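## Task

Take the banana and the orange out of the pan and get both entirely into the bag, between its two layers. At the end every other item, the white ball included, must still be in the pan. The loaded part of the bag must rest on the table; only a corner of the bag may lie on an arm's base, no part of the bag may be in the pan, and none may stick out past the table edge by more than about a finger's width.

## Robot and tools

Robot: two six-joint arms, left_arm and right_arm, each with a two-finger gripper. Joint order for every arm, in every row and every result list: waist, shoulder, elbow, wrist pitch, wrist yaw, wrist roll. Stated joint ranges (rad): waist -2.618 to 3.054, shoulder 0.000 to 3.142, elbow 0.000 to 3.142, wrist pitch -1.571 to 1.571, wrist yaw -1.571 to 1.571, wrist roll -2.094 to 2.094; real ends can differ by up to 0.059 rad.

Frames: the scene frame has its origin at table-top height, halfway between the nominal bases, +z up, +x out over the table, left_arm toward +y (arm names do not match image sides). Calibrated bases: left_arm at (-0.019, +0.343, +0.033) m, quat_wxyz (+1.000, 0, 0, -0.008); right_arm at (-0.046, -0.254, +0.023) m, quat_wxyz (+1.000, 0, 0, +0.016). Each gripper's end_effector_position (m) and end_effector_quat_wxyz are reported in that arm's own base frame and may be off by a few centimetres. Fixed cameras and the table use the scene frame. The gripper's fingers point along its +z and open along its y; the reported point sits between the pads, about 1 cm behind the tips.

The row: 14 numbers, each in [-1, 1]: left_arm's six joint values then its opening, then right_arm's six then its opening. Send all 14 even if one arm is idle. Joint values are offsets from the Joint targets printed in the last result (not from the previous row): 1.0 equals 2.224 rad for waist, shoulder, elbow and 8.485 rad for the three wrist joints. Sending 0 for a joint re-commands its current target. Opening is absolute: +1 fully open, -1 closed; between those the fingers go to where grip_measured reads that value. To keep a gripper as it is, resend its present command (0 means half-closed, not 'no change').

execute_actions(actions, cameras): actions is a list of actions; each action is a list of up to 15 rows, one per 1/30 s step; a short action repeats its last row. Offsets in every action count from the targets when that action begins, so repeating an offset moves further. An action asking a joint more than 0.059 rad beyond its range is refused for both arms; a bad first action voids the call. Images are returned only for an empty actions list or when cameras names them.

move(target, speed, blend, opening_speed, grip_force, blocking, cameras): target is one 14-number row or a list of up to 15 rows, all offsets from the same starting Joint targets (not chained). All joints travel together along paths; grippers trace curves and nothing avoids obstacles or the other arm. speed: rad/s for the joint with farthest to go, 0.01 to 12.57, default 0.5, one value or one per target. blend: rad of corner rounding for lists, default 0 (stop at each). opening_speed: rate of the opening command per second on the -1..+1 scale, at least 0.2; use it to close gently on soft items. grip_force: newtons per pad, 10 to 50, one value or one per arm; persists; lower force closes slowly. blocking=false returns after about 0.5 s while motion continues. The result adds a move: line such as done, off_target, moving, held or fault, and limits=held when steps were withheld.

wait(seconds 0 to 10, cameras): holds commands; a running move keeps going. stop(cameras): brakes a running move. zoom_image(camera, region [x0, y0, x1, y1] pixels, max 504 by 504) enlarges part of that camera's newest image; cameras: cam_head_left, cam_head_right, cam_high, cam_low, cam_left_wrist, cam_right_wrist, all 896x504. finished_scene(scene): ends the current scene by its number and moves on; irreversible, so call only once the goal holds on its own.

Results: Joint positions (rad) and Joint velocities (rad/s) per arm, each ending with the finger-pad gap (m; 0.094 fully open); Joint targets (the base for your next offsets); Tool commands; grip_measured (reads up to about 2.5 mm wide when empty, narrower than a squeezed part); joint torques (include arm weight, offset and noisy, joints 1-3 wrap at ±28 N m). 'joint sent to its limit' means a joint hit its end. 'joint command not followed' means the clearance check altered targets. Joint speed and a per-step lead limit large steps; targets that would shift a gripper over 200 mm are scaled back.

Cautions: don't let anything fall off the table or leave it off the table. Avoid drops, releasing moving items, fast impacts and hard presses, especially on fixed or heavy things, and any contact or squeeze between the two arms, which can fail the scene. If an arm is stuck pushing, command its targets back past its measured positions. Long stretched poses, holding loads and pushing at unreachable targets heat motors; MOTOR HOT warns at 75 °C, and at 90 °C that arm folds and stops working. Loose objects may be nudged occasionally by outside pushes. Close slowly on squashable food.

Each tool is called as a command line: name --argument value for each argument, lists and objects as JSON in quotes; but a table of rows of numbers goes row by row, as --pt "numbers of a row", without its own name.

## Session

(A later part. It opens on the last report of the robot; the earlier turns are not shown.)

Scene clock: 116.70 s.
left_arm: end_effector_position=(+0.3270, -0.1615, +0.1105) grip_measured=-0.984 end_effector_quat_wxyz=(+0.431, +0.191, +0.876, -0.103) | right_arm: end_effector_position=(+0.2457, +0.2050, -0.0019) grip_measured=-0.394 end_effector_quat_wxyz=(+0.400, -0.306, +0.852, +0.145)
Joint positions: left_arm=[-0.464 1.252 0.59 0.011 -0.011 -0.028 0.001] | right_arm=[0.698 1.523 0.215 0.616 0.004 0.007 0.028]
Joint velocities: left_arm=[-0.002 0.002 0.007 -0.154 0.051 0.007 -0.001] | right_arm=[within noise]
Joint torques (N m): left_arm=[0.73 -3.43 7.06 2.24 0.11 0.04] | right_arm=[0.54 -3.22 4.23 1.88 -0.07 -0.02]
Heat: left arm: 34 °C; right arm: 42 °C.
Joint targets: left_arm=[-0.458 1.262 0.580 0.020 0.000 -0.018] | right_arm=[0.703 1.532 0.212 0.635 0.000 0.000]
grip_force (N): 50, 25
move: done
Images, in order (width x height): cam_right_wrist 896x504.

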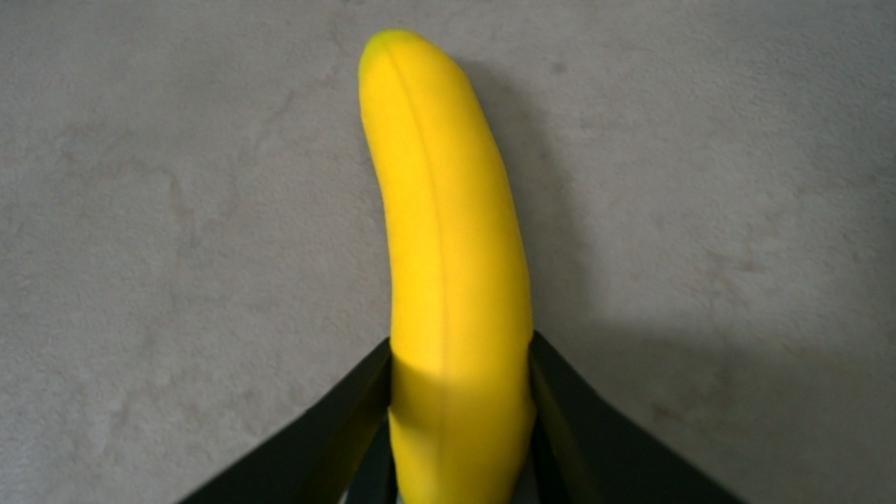

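move --target '[0,-0.0292,0.071,-0.0225,0,0,-1,0.0099,-0.1785,0.147,-0.0819,0,0,-0.4]' --speed 0.3 --cameras '["cam_right_wrist","cam_left_wrist","cam_head_left"]'

Scene clock: 120.53 s.
left_arm: end_effector_position=(+0.3297, -0.1629, +0.1443) grip_measured=-0.984 end_effector_quat_wxyz=(+0.428, +0.192, +0.877, -0.103) | right_arm: end_effector_position=(+0.2517, +0.2189, +0.0951) grip_measured=-0.394 end_effector_quat_wxyz=(+0.392, -0.315, +0.852, +0.146)
Joint positions: left_arm=[-0.464 1.214 0.714 -0.159 -0.011 -0.028 0.001] | right_arm=[0.718 1.153 0.511 -0.066 0.004 0.007 0.028]
Joint torques (N m): left_arm=[0.72 -5.39 10.73 2 0.1 0.05] | right_arm=[0.76 -4.88 9.61 1.78 -0.07 -0.03]
Heat: left arm: 35 °C; right arm: 41 °C.
Joint targets: left_arm=[-0.458 1.197 0.738 -0.171 0.000 -0.018] | right_arm=[0.726 1.135 0.539 -0.060 0.000 0.000]
grip_force (N): 50, 25
move: done
Images, in order (width x height): cam_head_left 896x504, cam_left_wrist 896x504, cam_right_wrist 896x504.

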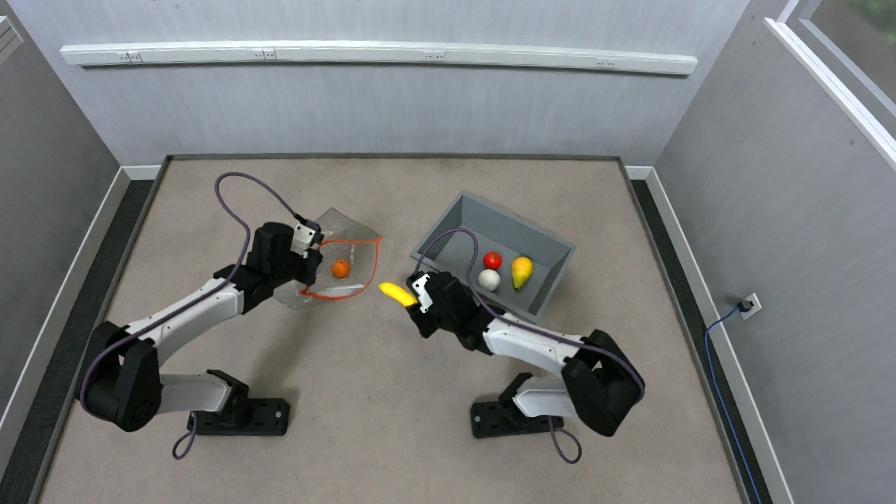

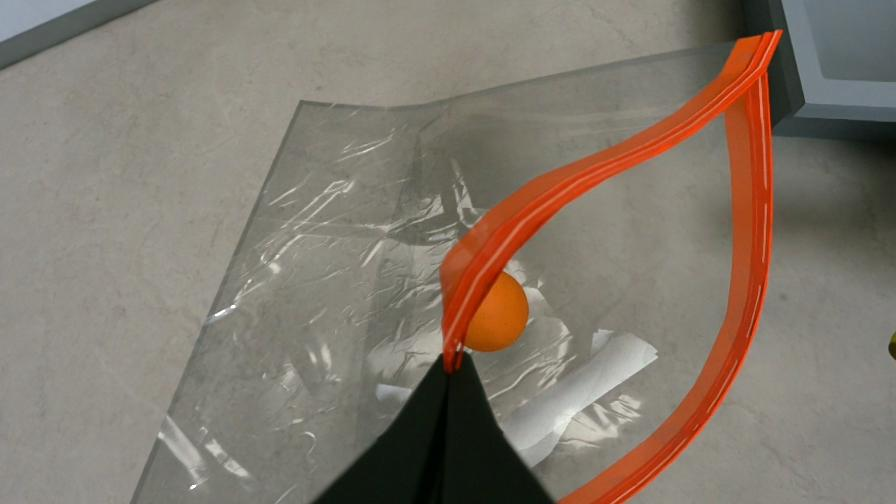

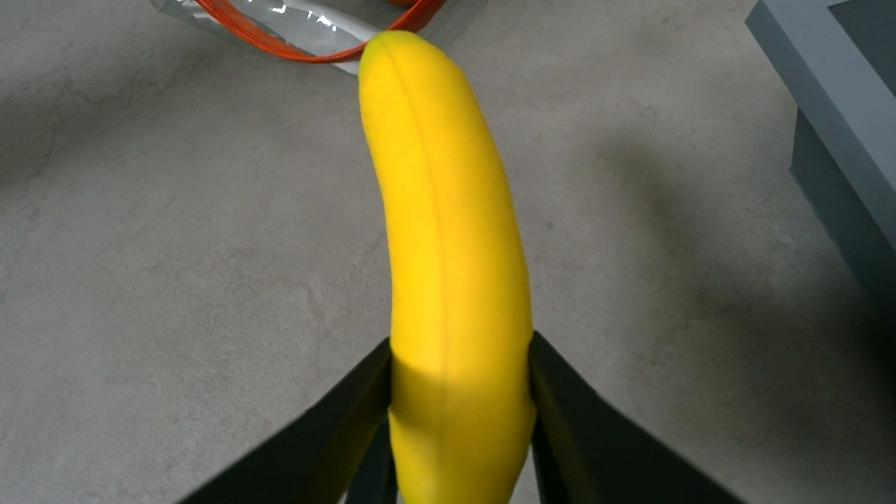

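move --target '[0,0,0,0,0,0,-1,-0.0175,0.2698,0.2059,0.016,0,0,-0.4]' --speed 0.3 --cameras '["cam_right_wrist","cam_left_wrist"]'

Scene clock: 124.20 s.
left_arm: end_effector_position=(+0.3297, -0.1629, +0.1443) grip_measured=-0.984 end_effector_quat_wxyz=(+0.428, +0.192, +0.877, -0.103) | right_arm: end_effector_position=(+0.3608, +0.2990, +0.0889) grip_measured=-0.394 end_effector_quat_wxyz=(+0.395, -0.305, +0.855, +0.142)
Joint positions: left_arm=[-0.464 1.214 0.714 -0.159 -0.011 -0.028 0.001] | right_arm=[0.694 1.725 0.967 0.053 0.004 0.007 0.028]
Joint velocities: left_arm=[-0.017 0.002 0.002 -0.037 0.051 -0.154 0] | right_arm=[within noise]
Joint torques (N m): left_arm=[0.76 -5.41 10.74 2 0.1 0.04] | right_arm=[-0.68 -7.08 9.52 1.9 -0.07 -0.02]
Heat: left arm: 35 °C; right arm: 40 °C.
Joint targets: left_arm=[-0.458 1.197 0.738 -0.171 0.000 -0.018] | right_arm=[0.686 1.735 0.997 0.076 0.000 0.000]
grip_force (N): 50, 25
move: done
Images, in order (width x height): cam_left_wrist 896x504, cam_right_wrist 896x504.

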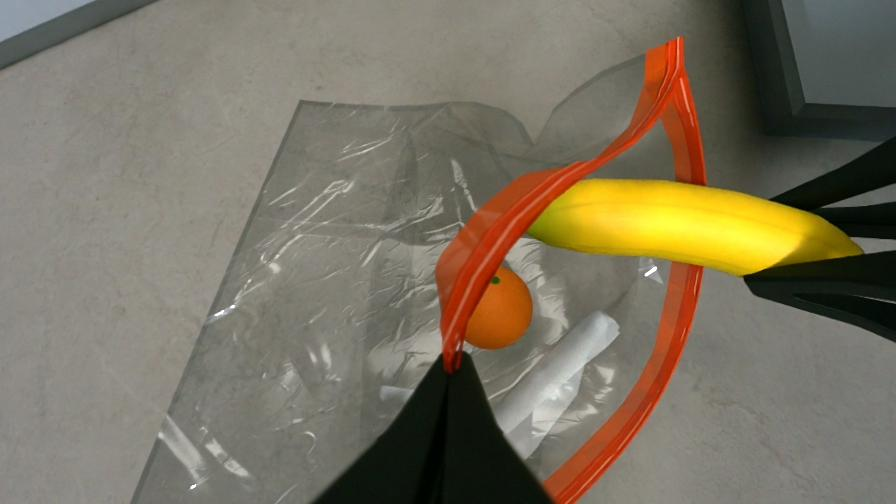

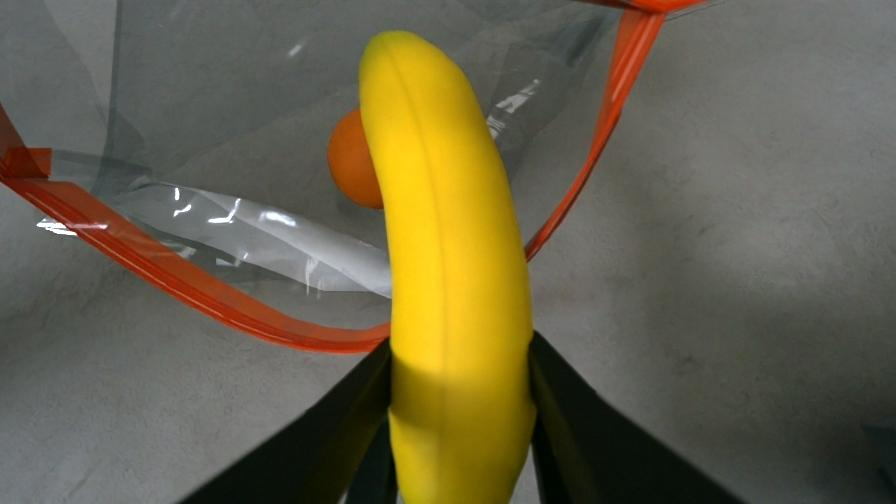

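move --target '[0,0,0,0,0,0,-1,0,0.0589,0.0841,-0.009,0,0,-0.4]' --speed 0.2 --cameras '["cam_right_wrist","cam_left_wrist"]'

Scene clock: 126.00 s.
left_arm: end_effector_position=(+0.3297, -0.1629, +0.1443) grip_measured=-0.984 end_effector_quat_wxyz=(+0.428, +0.192, +0.877, -0.103) | right_arm: end_effector_position=(+0.3917, +0.3247, +0.0947) grip_measured=-0.394 end_effector_quat_wxyz=(+0.395, -0.305, +0.855, +0.142)
Joint positions: left_arm=[-0.464 1.214 0.714 -0.159 -0.011 -0.028 0.001] | right_arm=[0.694 1.853 1.155 -0.006 0.004 0.007 0.028]
Joint torques (N m): left_arm=[0.73 -5.44 10.71 2 0.1 0.05] | right_arm=[-0.69 -8.09 9.65 1.68 -0.07 -0.02]
Heat: left arm: 35 °C; right arm: 40 °C.
Joint targets: left_arm=[-0.458 1.197 0.738 -0.171 0.000 -0.018] | right_arm=[0.686 1.866 1.184 -0.001 0.000 0.000]
grip_force (N): 50, 25
move: done
Images, in order (width x height): cam_left_wrist 896x504, cam_right_wrist 896x504.

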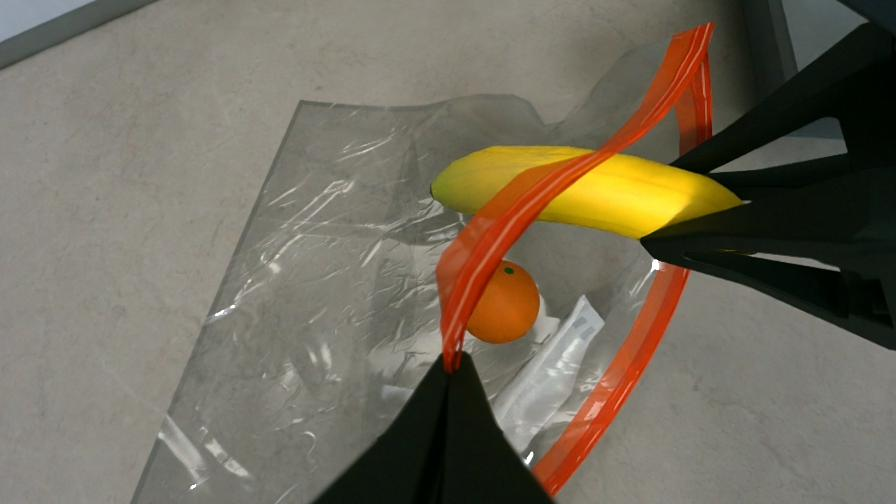

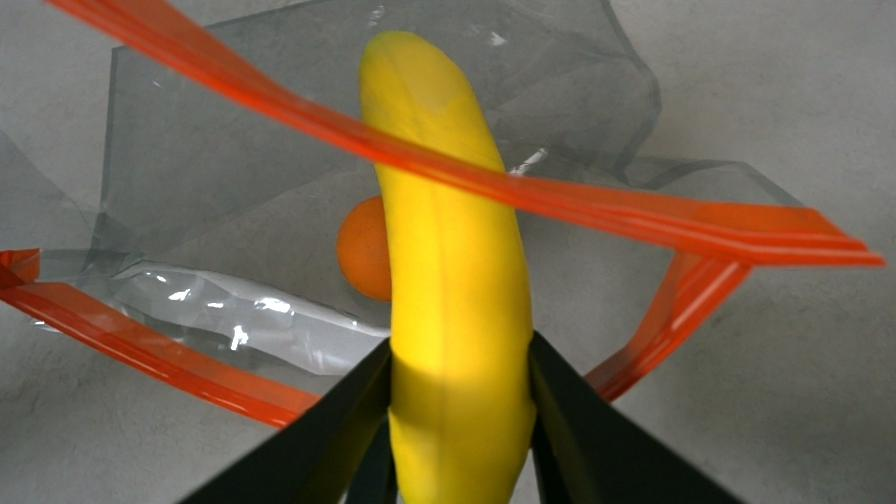

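move --target '[0,0,0,0,0,0,-1,0,0.0472,0.0688,-0.004,0,0,-0.4]' --speed 0.2 --cameras '["cam_right_wrist","cam_left_wrist"]'

Scene clock: 127.77 s.
left_arm: end_effector_position=(+0.3297, -0.1629, +0.1443) grip_measured=-0.984 end_effector_quat_wxyz=(+0.428, +0.192, +0.877, -0.103) | right_arm: end_effector_position=(+0.4172, +0.3459, +0.0992) grip_measured=-0.394 end_effector_quat_wxyz=(+0.401, -0.304, +0.852, +0.144)
Joint positions: left_arm=[-0.464 1.214 0.714 -0.159 -0.011 -0.028 0.001] | right_arm=[0.694 1.958 1.307 -0.041 0.004 0.007 0.028]
Joint torques (N m): left_arm=[0.73 -5.38 10.71 1.99 0.11 0.05] | right_arm=[-0.66 -9.03 9.85 1.7 -0.07 -0.02]
Heat: left arm: 35 °C; right arm: 40 °C.
Joint targets: left_arm=[-0.458 1.197 0.738 -0.171 0.000 -0.018] | right_arm=[0.686 1.971 1.337 -0.034 0.000 0.000]
grip_force (N): 50, 25
move: done
Images, in order (width x height): cam_left_wrist 896x504, cam_right_wrist 896x504.

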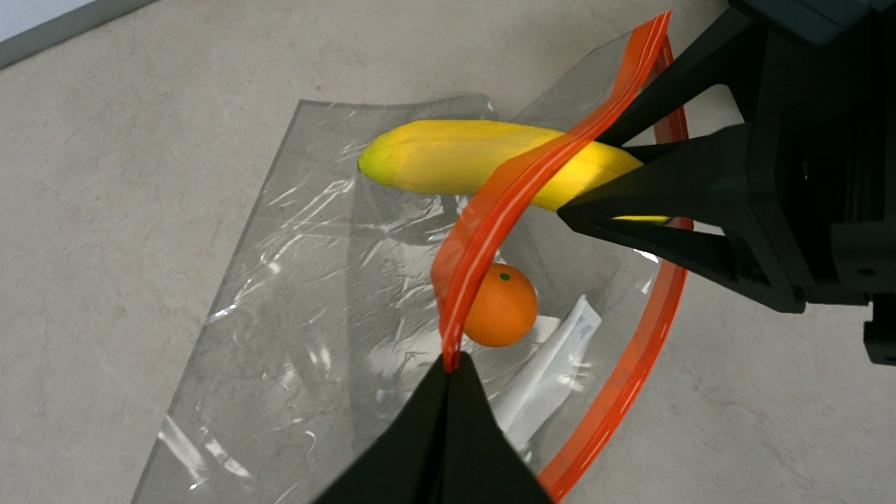

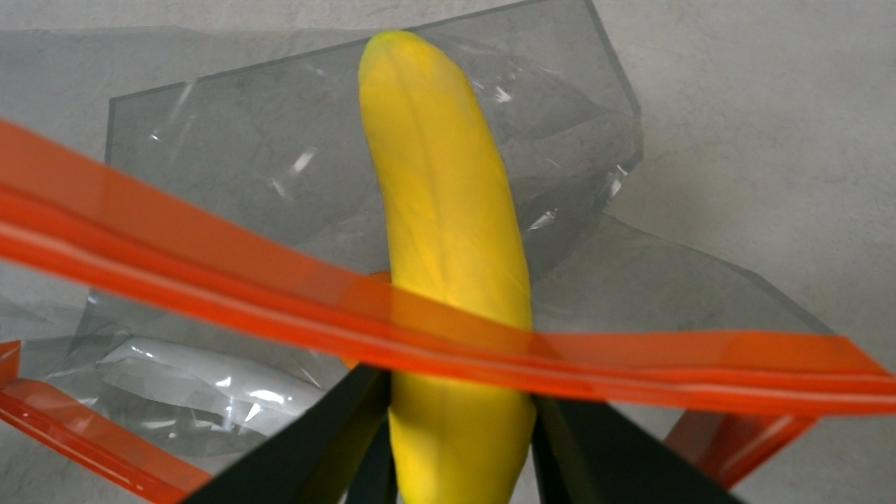

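move --target '[0,0.0207,-0.0495,0.0158,0,0,-1,0,0.0697,-0.0283,0.024,0,0,-0.4]' --speed 0.18 --cameras '["cam_right_wrist","cam_left_wrist"]'

Scene clock: 129.90 s.
left_arm: end_effector_position=(+0.3298, -0.1629, +0.1264) grip_measured=-0.984 end_effector_quat_wxyz=(+0.436, +0.191, +0.873, -0.104) | right_arm: end_effector_position=(+0.4278, +0.3547, +0.0387) grip_measured=-0.394 end_effector_quat_wxyz=(+0.400, -0.304, +0.853, +0.144)
Joint positions: left_arm=[-0.464 1.234 0.638 -0.046 -0.011 -0.028 0.001] | right_arm=[0.694 2.115 1.276 0.146 0.004 0.007 0.028]
Joint torques (N m): left_arm=[0.7 -3.37 7.19 2.23 0.1 0.04] | right_arm=[-0.69 -9.98 6.32 1.91 -0.07 -0.03]
Heat: left arm: 35 °C; right arm: 40 °C.
Joint targets: left_arm=[-0.458 1.243 0.628 -0.037 0.000 -0.018] | right_arm=[0.686 2.126 1.274 0.169 0.000 0.000]
grip_force (N): 50, 25
move: done
Images, in order (width x height): cam_left_wrist 896x504, cam_right_wrist 896x504.

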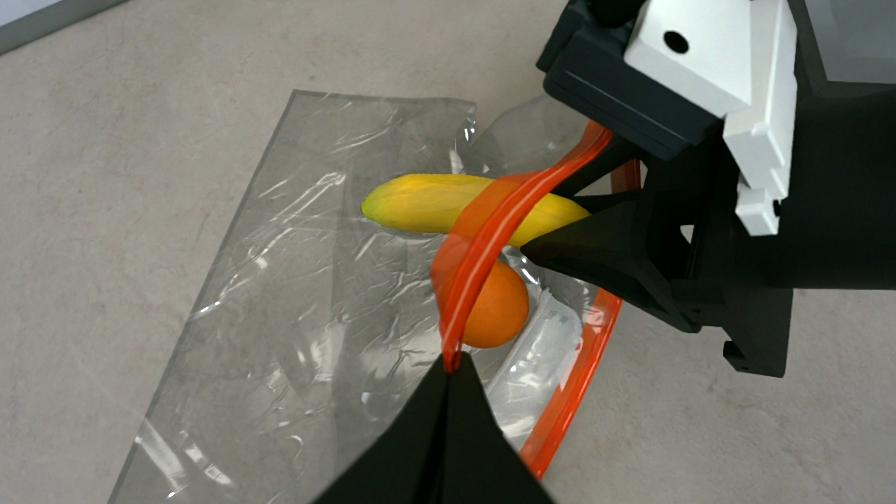

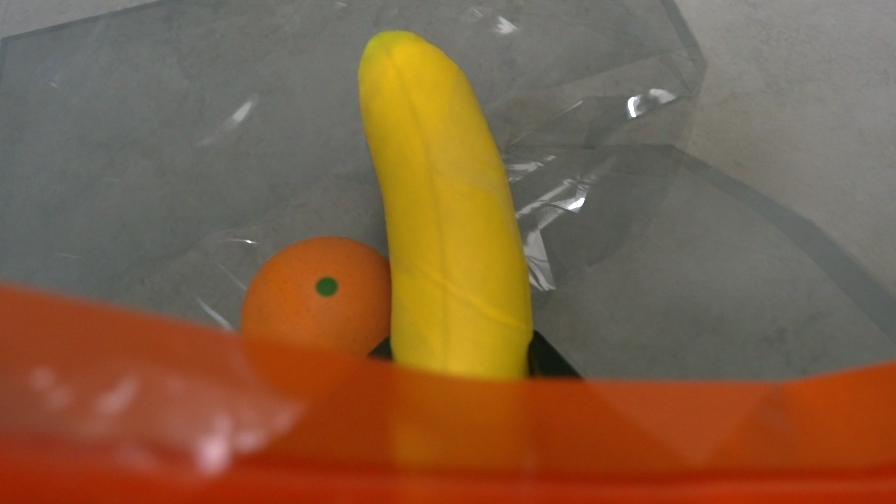

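move --pt "0 0 0 0 0 0 -1 0 0.0247 0.002 0.006 0 0 -0.4" --pt "0 0 0 0 0 0 -1 0 0.0247 0.002 0.006 0 0 0.0" --speed 0.18 --opening_speed 0.25 --cameras '["cam_right_wrist","cam_left_wrist","cam_low"]'

Scene clock: 132.87 s.
left_arm: end_effector_position=(+0.3298, -0.1630, +0.1265) grip_measured=-0.984 end_effector_quat_wxyz=(+0.436, +0.191, +0.873, -0.105) | right_arm: end_effector_position=(+0.4311, +0.3574, +0.0209) grip_measured=-0.001 end_effector_quat_wxyz=(+0.401, -0.304, +0.852, +0.144)
Joint positions: left_arm=[-0.464 1.234 0.638 -0.046 -0.011 -0.028 0.001] | right_arm=[0.694 2.167 1.276 0.201 0.004 0.007 0.047]
Joint torques (N m): left_arm=[0.73 -3.37 7.16 2.25 0.1 0.04] | right_arm=[-0.68 -9.98 6.58 1.88 -0.07 -0.03]
Heat: left arm: 36 °C; right arm: 40 °C.
Joint targets: left_arm=[-0.458 1.243 0.628 -0.037 0.000 -0.018] | right_arm=[0.686 2.181 1.279 0.220 0.000 0.000]
grip_force (N): 50, 25
move: done
Images, in order (width x height): cam_low 896x504, cam_left_wrist 896x504, cam_right_wrist 896x504.

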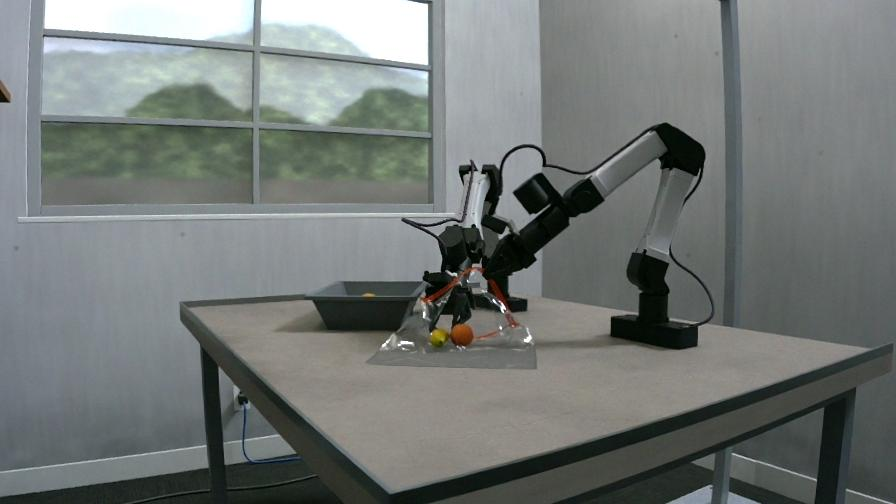

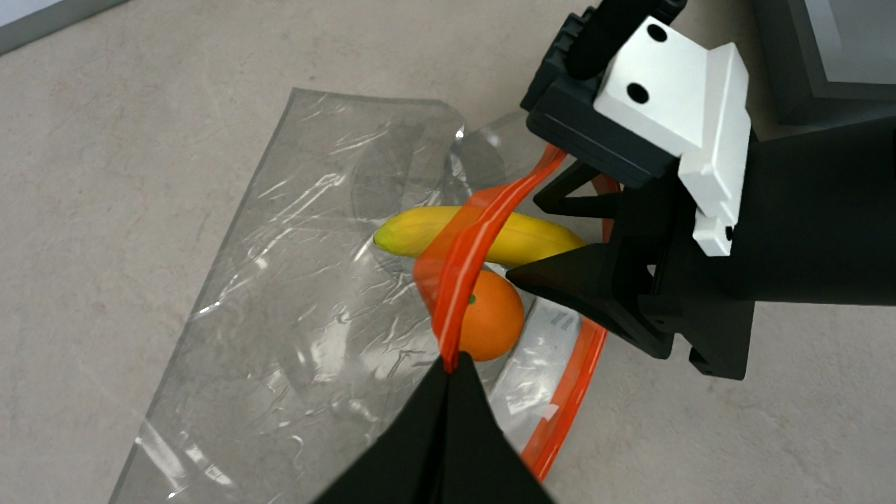

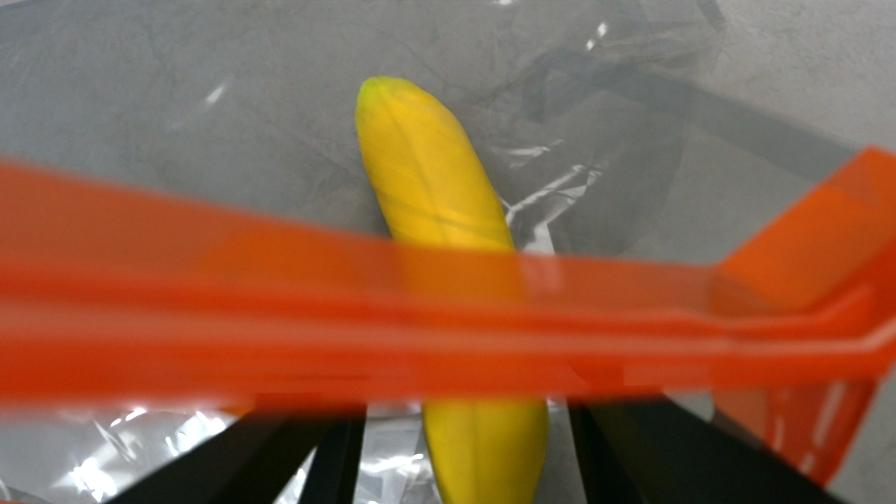

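move --target '[0,0,0,0,0,0,-1,0,-0.1048,-0.1322,0.0106,0,0,0.0]' --speed 0.2 --cameras '["cam_right_wrist","cam_left_wrist"]'

Scene clock: 135.13 s.
left_arm: end_effector_position=(+0.3298, -0.1630, +0.1265) grip_measured=-0.984 end_effector_quat_wxyz=(+0.436, +0.191, +0.873, -0.105) | right_arm: end_effector_position=(+0.3831, +0.3175, +0.0172) grip_measured=-0.001 end_effector_quat_wxyz=(+0.391, -0.306, +0.857, +0.140)
Joint positions: left_arm=[-0.464 1.234 0.638 -0.046 -0.011 -0.028 0.001] | right_arm=[0.694 1.993 0.989 0.289 0.004 0.007 0.047]
Joint torques (N m): left_arm=[0.72 -3.34 7.19 2.25 0.1 0.05] | right_arm=[-0.69 -13.37 5.46 1.88 -0.07 -0.02]
Heat: left arm: 36 °C; right arm: 41 °C.
Joint targets: left_arm=[-0.458 1.243 0.628 -0.037 0.000 -0.018] | right_arm=[0.686 1.948 0.985 0.310 0.000 0.000]
grip_force (N): 50, 25
move: off_target (right_arm); right_arm: the shoulder is farthest, 0.045 rad from its target
Images, in order (width x height): cam_left_wrist 896x504, cam_right_wrist 896x504.

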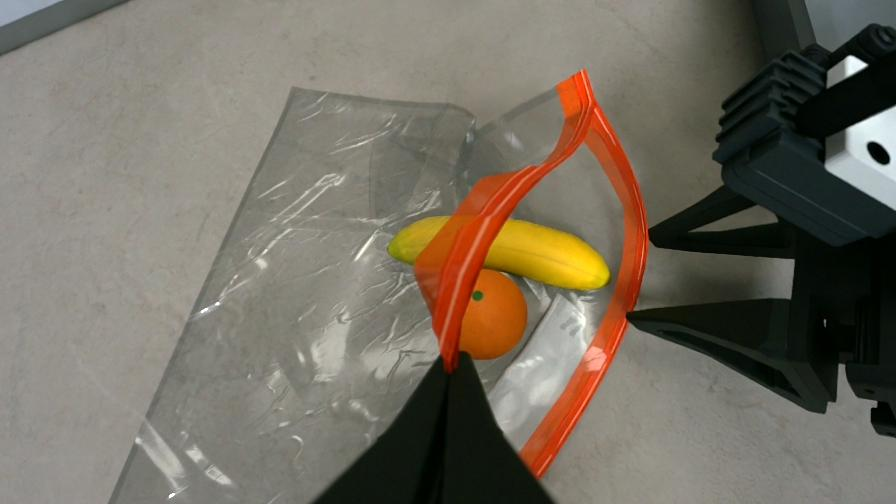

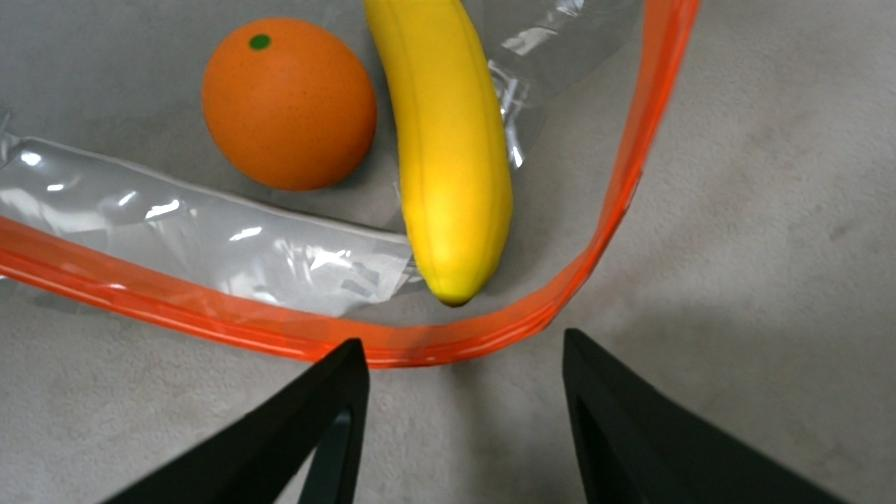

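move --pt "0 0 0 0 0 0 -1 0 -0.1623 -0.0944 -0.0212 0 0 0.0" --pt "0 -0.0283 0.2415 -0.0647 0 0 -1 -0.3085 -0.4622 -0.1452 -0.0865 0 0 0.0" --speed '[0.3,0.45]' --blend '[0.05,0]' --cameras '["cam_head_left","cam_left_wrist","cam_low"]'

Scene clock: 139.23 s.
left_arm: end_effector_position=(+0.3328, -0.1645, +0.2614) grip_measured=-0.984 end_effector_quat_wxyz=(+0.443, +0.190, +0.870, -0.106) | right_arm: end_effector_position=(+0.3056, +0.0017, +0.1614) grip_measured=-0.001 end_effector_quat_wxyz=(+0.426, +0.000, +0.905, +0.001)
Joint positions: left_arm=[-0.464 1.193 1.143 -0.576 -0.011 -0.028 0.001] | right_arm=[0.007 0.93 0.667 -0.427 0.003 0.007 0.047]
Joint torques (N m): left_arm=[0.72 -4.96 10.62 2.08 0.1 0.05] | right_arm=[-0.64 -2.85 6.95 1.78 -0.05 -0.02]
Heat: left arm: 36 °C; right arm: 41 °C.
Joint targets: left_arm=[-0.458 1.180 1.165 -0.586 0.000 -0.018] | right_arm=[0.000 0.920 0.661 -0.424 0.000 0.000]
grip_force (N): 50, 25
move: done
Images, in order (width x height): cam_head_left 896x504, cam_low 896x504, cam_left_wrist 896x504.

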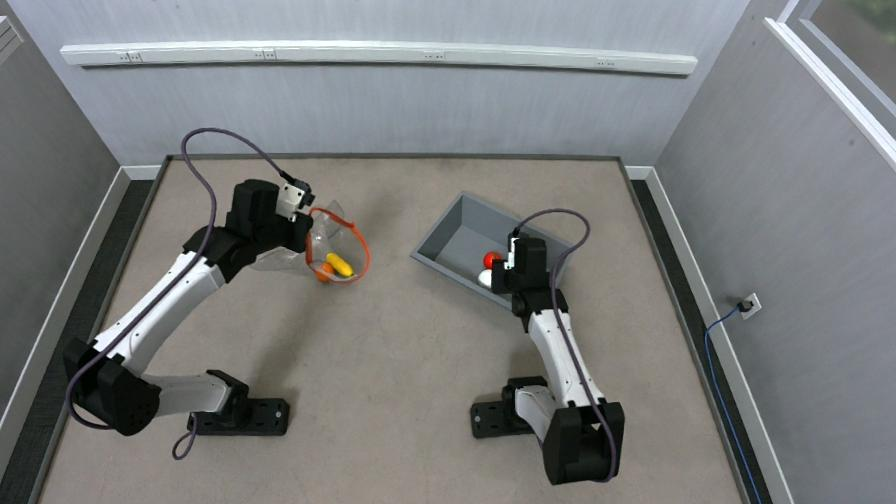

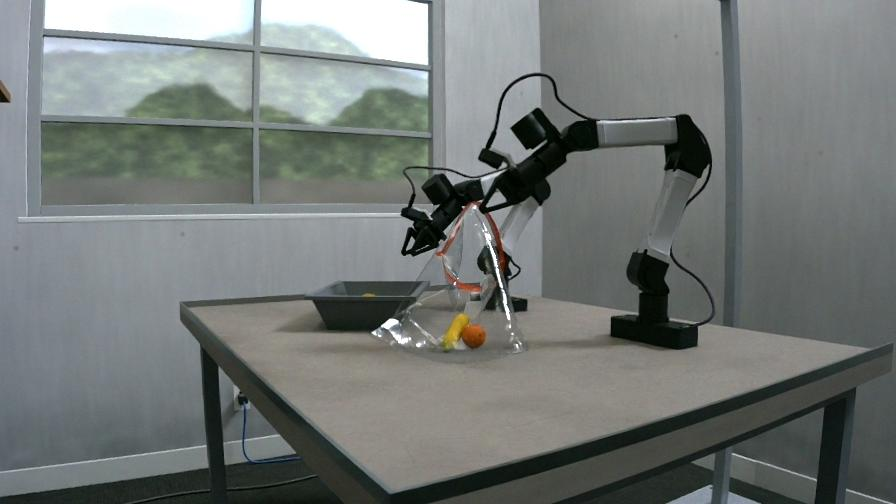

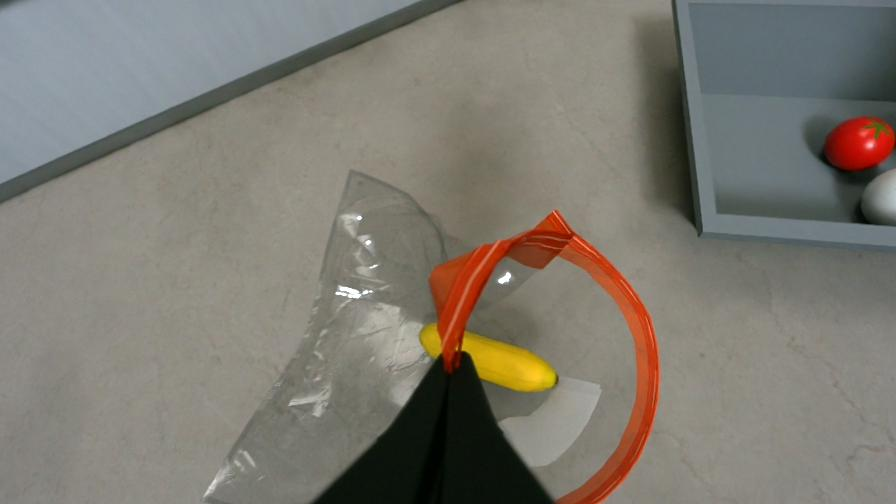

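move --pt "-0.0728 -0.0315 -0.1506 0.0207 0 0 -1 0 0 0 0 0 0 0" --pt "-0.1425 0.0022 -0.2797 0.0526 0 0 -1 0 0 0 0 0 0 0" --speed '[0.3,0.3]' --blend '[0.05,0]' --cameras '["cam_head_left","cam_left_wrist","cam_low","cam_high"]'

Scene clock: 144.63 s.
left_arm: end_effector_position=(+0.2383, -0.2278, +0.0886) grip_measured=-0.984 end_effector_quat_wxyz=(+0.359, +0.331, +0.860, -0.146) | right_arm: end_effector_position=(+0.3055, +0.0017, +0.1613) grip_measured=-0.001 end_effector_quat_wxyz=(+0.426, +0.000, +0.905, +0.001)
Joint positions: left_arm=[-0.768 1.178 0.551 -0.149 -0.011 -0.028 0.001] | right_arm=[0.007 0.93 0.667 -0.427 0.003 0.007 0.047]
Joint torques (N m): left_arm=[-0.28 -2.89 7.19 2.1 0.11 0.05] | right_arm=[-0.64 -2.85 6.97 1.72 -0.05 -0.02]
Heat: left arm: 37 °C; right arm: 39 °C.
Joint targets: left_arm=[-0.774 1.185 0.543 -0.140 0.000 -0.018] | right_arm=[0.000 0.920 0.661 -0.424 0.000 0.000]
grip_force (N): 50, 25
move: done
Images, in order (width x height): cam_head_left 896x504, cam_high 896x504, cam_low 896x504, cam_left_wrist 896x504.

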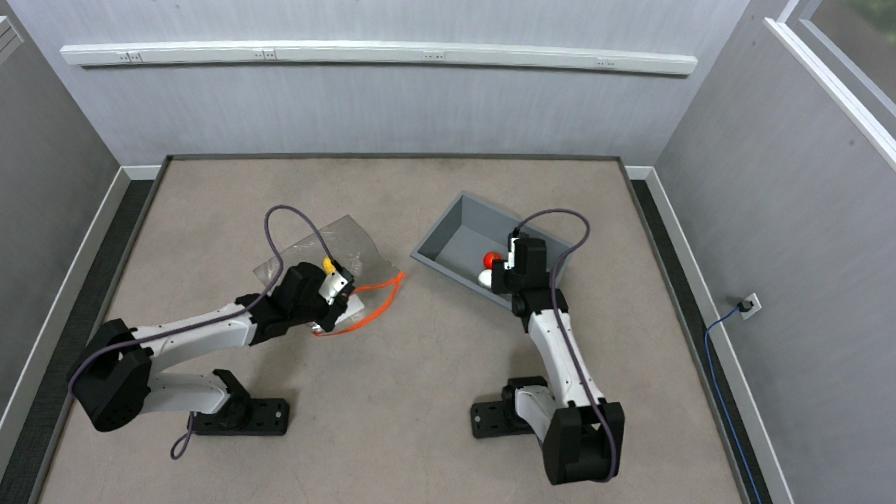

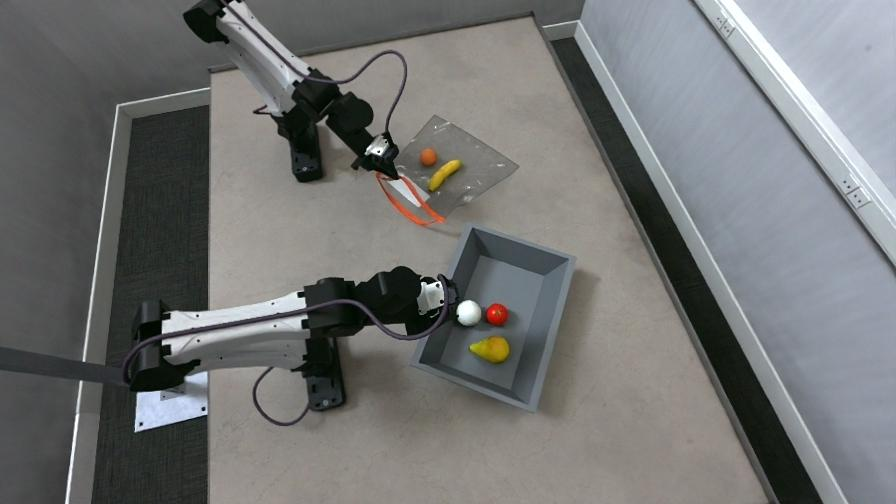

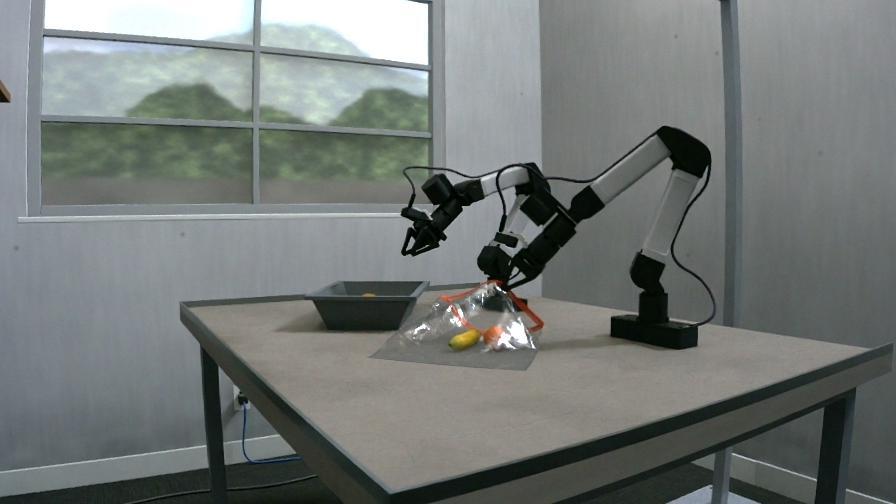

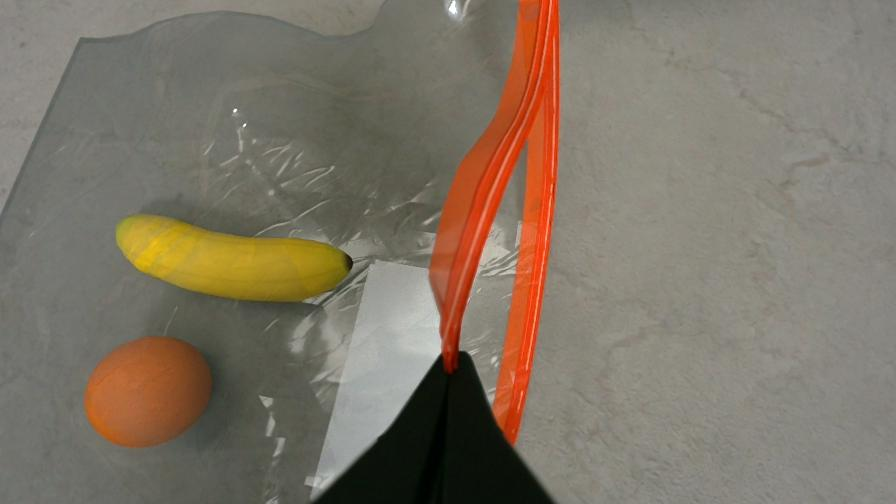

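move --target '[-0.0544,0.1205,-0.0751,0.0421,0,0,-1,0,0,0,0,0,0,0]' --speed 0.2 --cameras '["cam_head_left","cam_left_wrist","cam_low","cam_high"]'

Scene clock: 147.57 s.
left_arm: end_effector_position=(+0.2051, -0.2493, +0.0053) grip_measured=-0.984 end_effector_quat_wxyz=(+0.319, +0.388, +0.851, -0.152) | right_arm: end_effector_position=(+0.3055, +0.0017, +0.1613) grip_measured=-0.001 end_effector_quat_wxyz=(+0.426, +0.000, +0.905, +0.001)
Joint positions: left_arm=[-0.888 1.443 0.385 0.209 -0.011 -0.028 0.001] | right_arm=[0.007 0.93 0.667 -0.427 0.003 0.007 0.047]
Joint torques (N m): left_arm=[-0.34 -3.54 5.38 1.97 0.11 0.04] | right_arm=[-0.64 -2.85 6.95 1.72 -0.06 -0.03]
Heat: left arm: 36 °C; right arm: 39 °C.
Joint targets: left_arm=[-0.895 1.453 0.376 0.218 0.000 -0.018] | right_arm=[0.000 0.920 0.661 -0.424 0.000 0.000]
grip_force (N): 50, 25
move: done
Images, in order (width x height): cam_head_left 896x504, cam_high 896x504, cam_low 896x504, cam_left_wrist 896x504.

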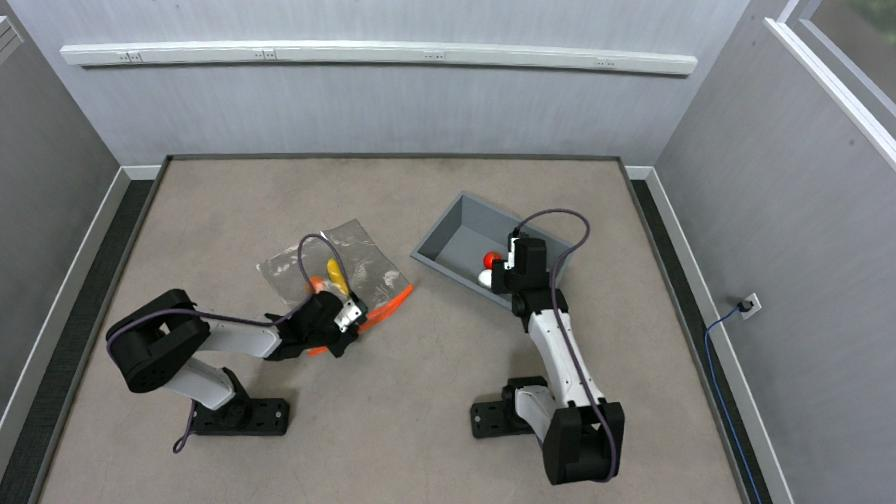

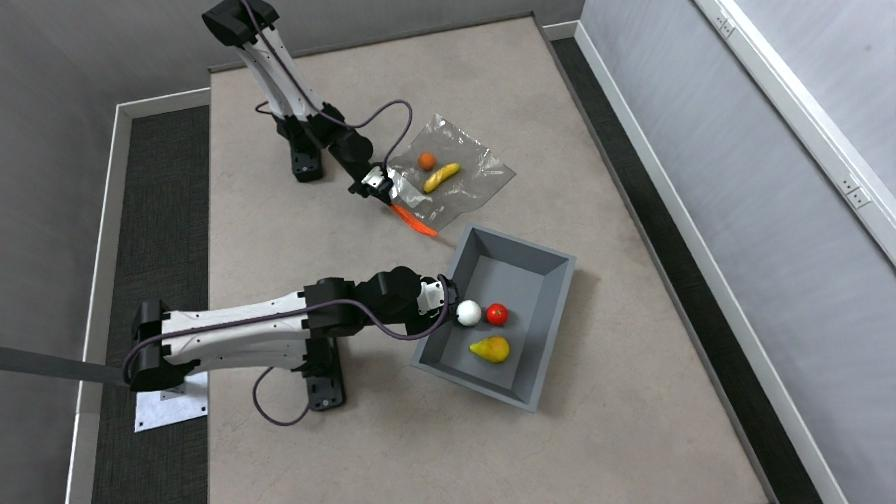

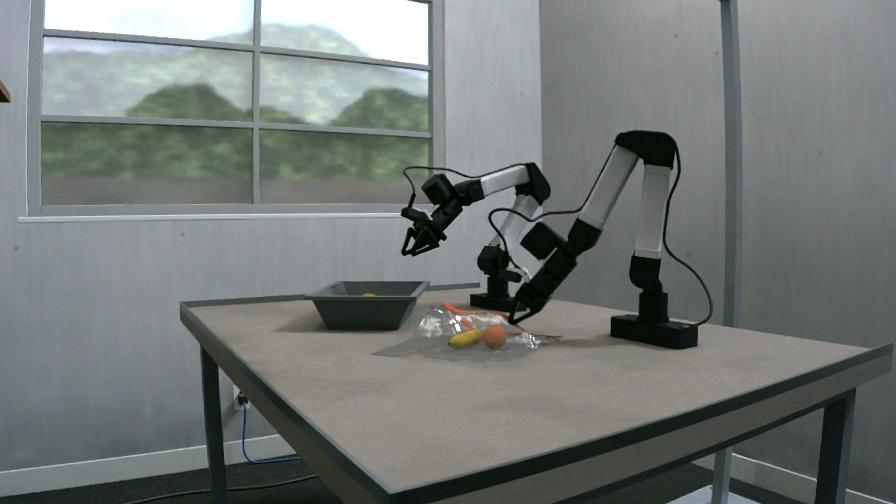

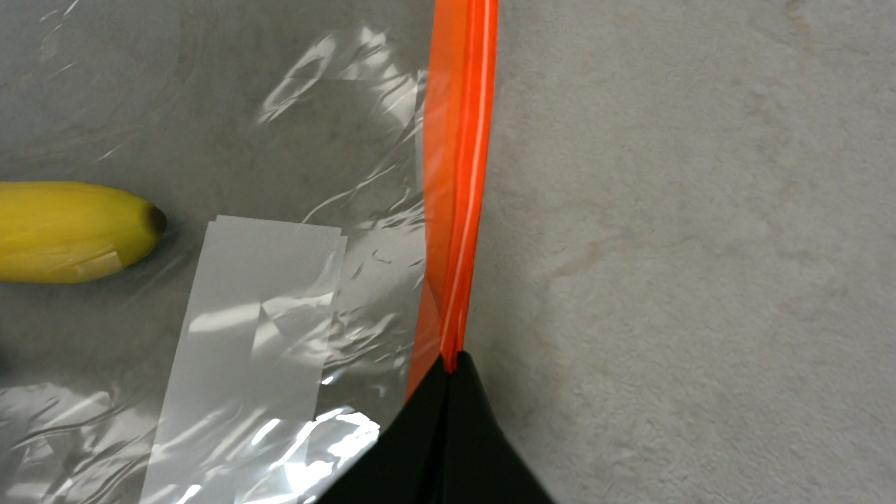

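move --target '[0,0.009,0,0.0024,0,0,-0.5,0,0,0,0,0,0,0]' --speed 0.2 --opening_speed 0.4 --cameras '["cam_left_wrist"]'

Scene clock: 150.57 s.
left_arm: end_effector_position=(+0.2063, -0.2508, +0.0030) grip_measured=-0.502 end_effector_quat_wxyz=(+0.320, +0.388, +0.851, -0.152) | right_arm: end_effector_position=(+0.3055, +0.0017, +0.1613) grip_measured=-0.001 end_effector_quat_wxyz=(+0.426, +0.000, +0.905, +0.001)
Joint positions: left_arm=[-0.888 1.462 0.385 0.23 -0.011 -0.028 0.023] | right_arm=[0.007 0.93 0.667 -0.427 0.003 0.007 0.047]
Joint torques (N m): left_arm=[-0.35 -3.52 5.27 1.98 0.11 0.05] | right_arm=[-0.66 -2.86 6.94 1.72 -0.06 -0.03]
Heat: left arm: 36 °C; right arm: 38 °C.
Joint targets: left_arm=[-0.895 1.473 0.376 0.238 0.000 -0.018] | right_arm=[0.000 0.920 0.661 -0.424 0.000 0.000]
grip_force (N): 50, 25
move: done
Images, in order (width x height): cam_left_wrist 896x504.

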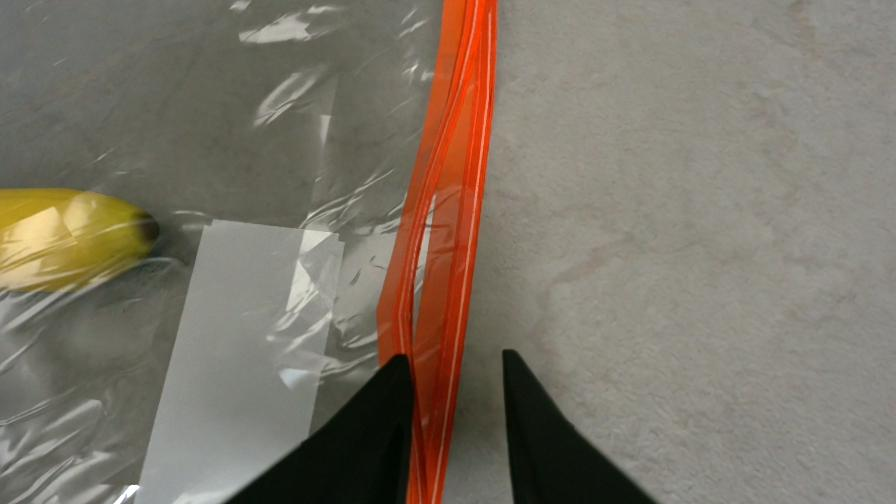

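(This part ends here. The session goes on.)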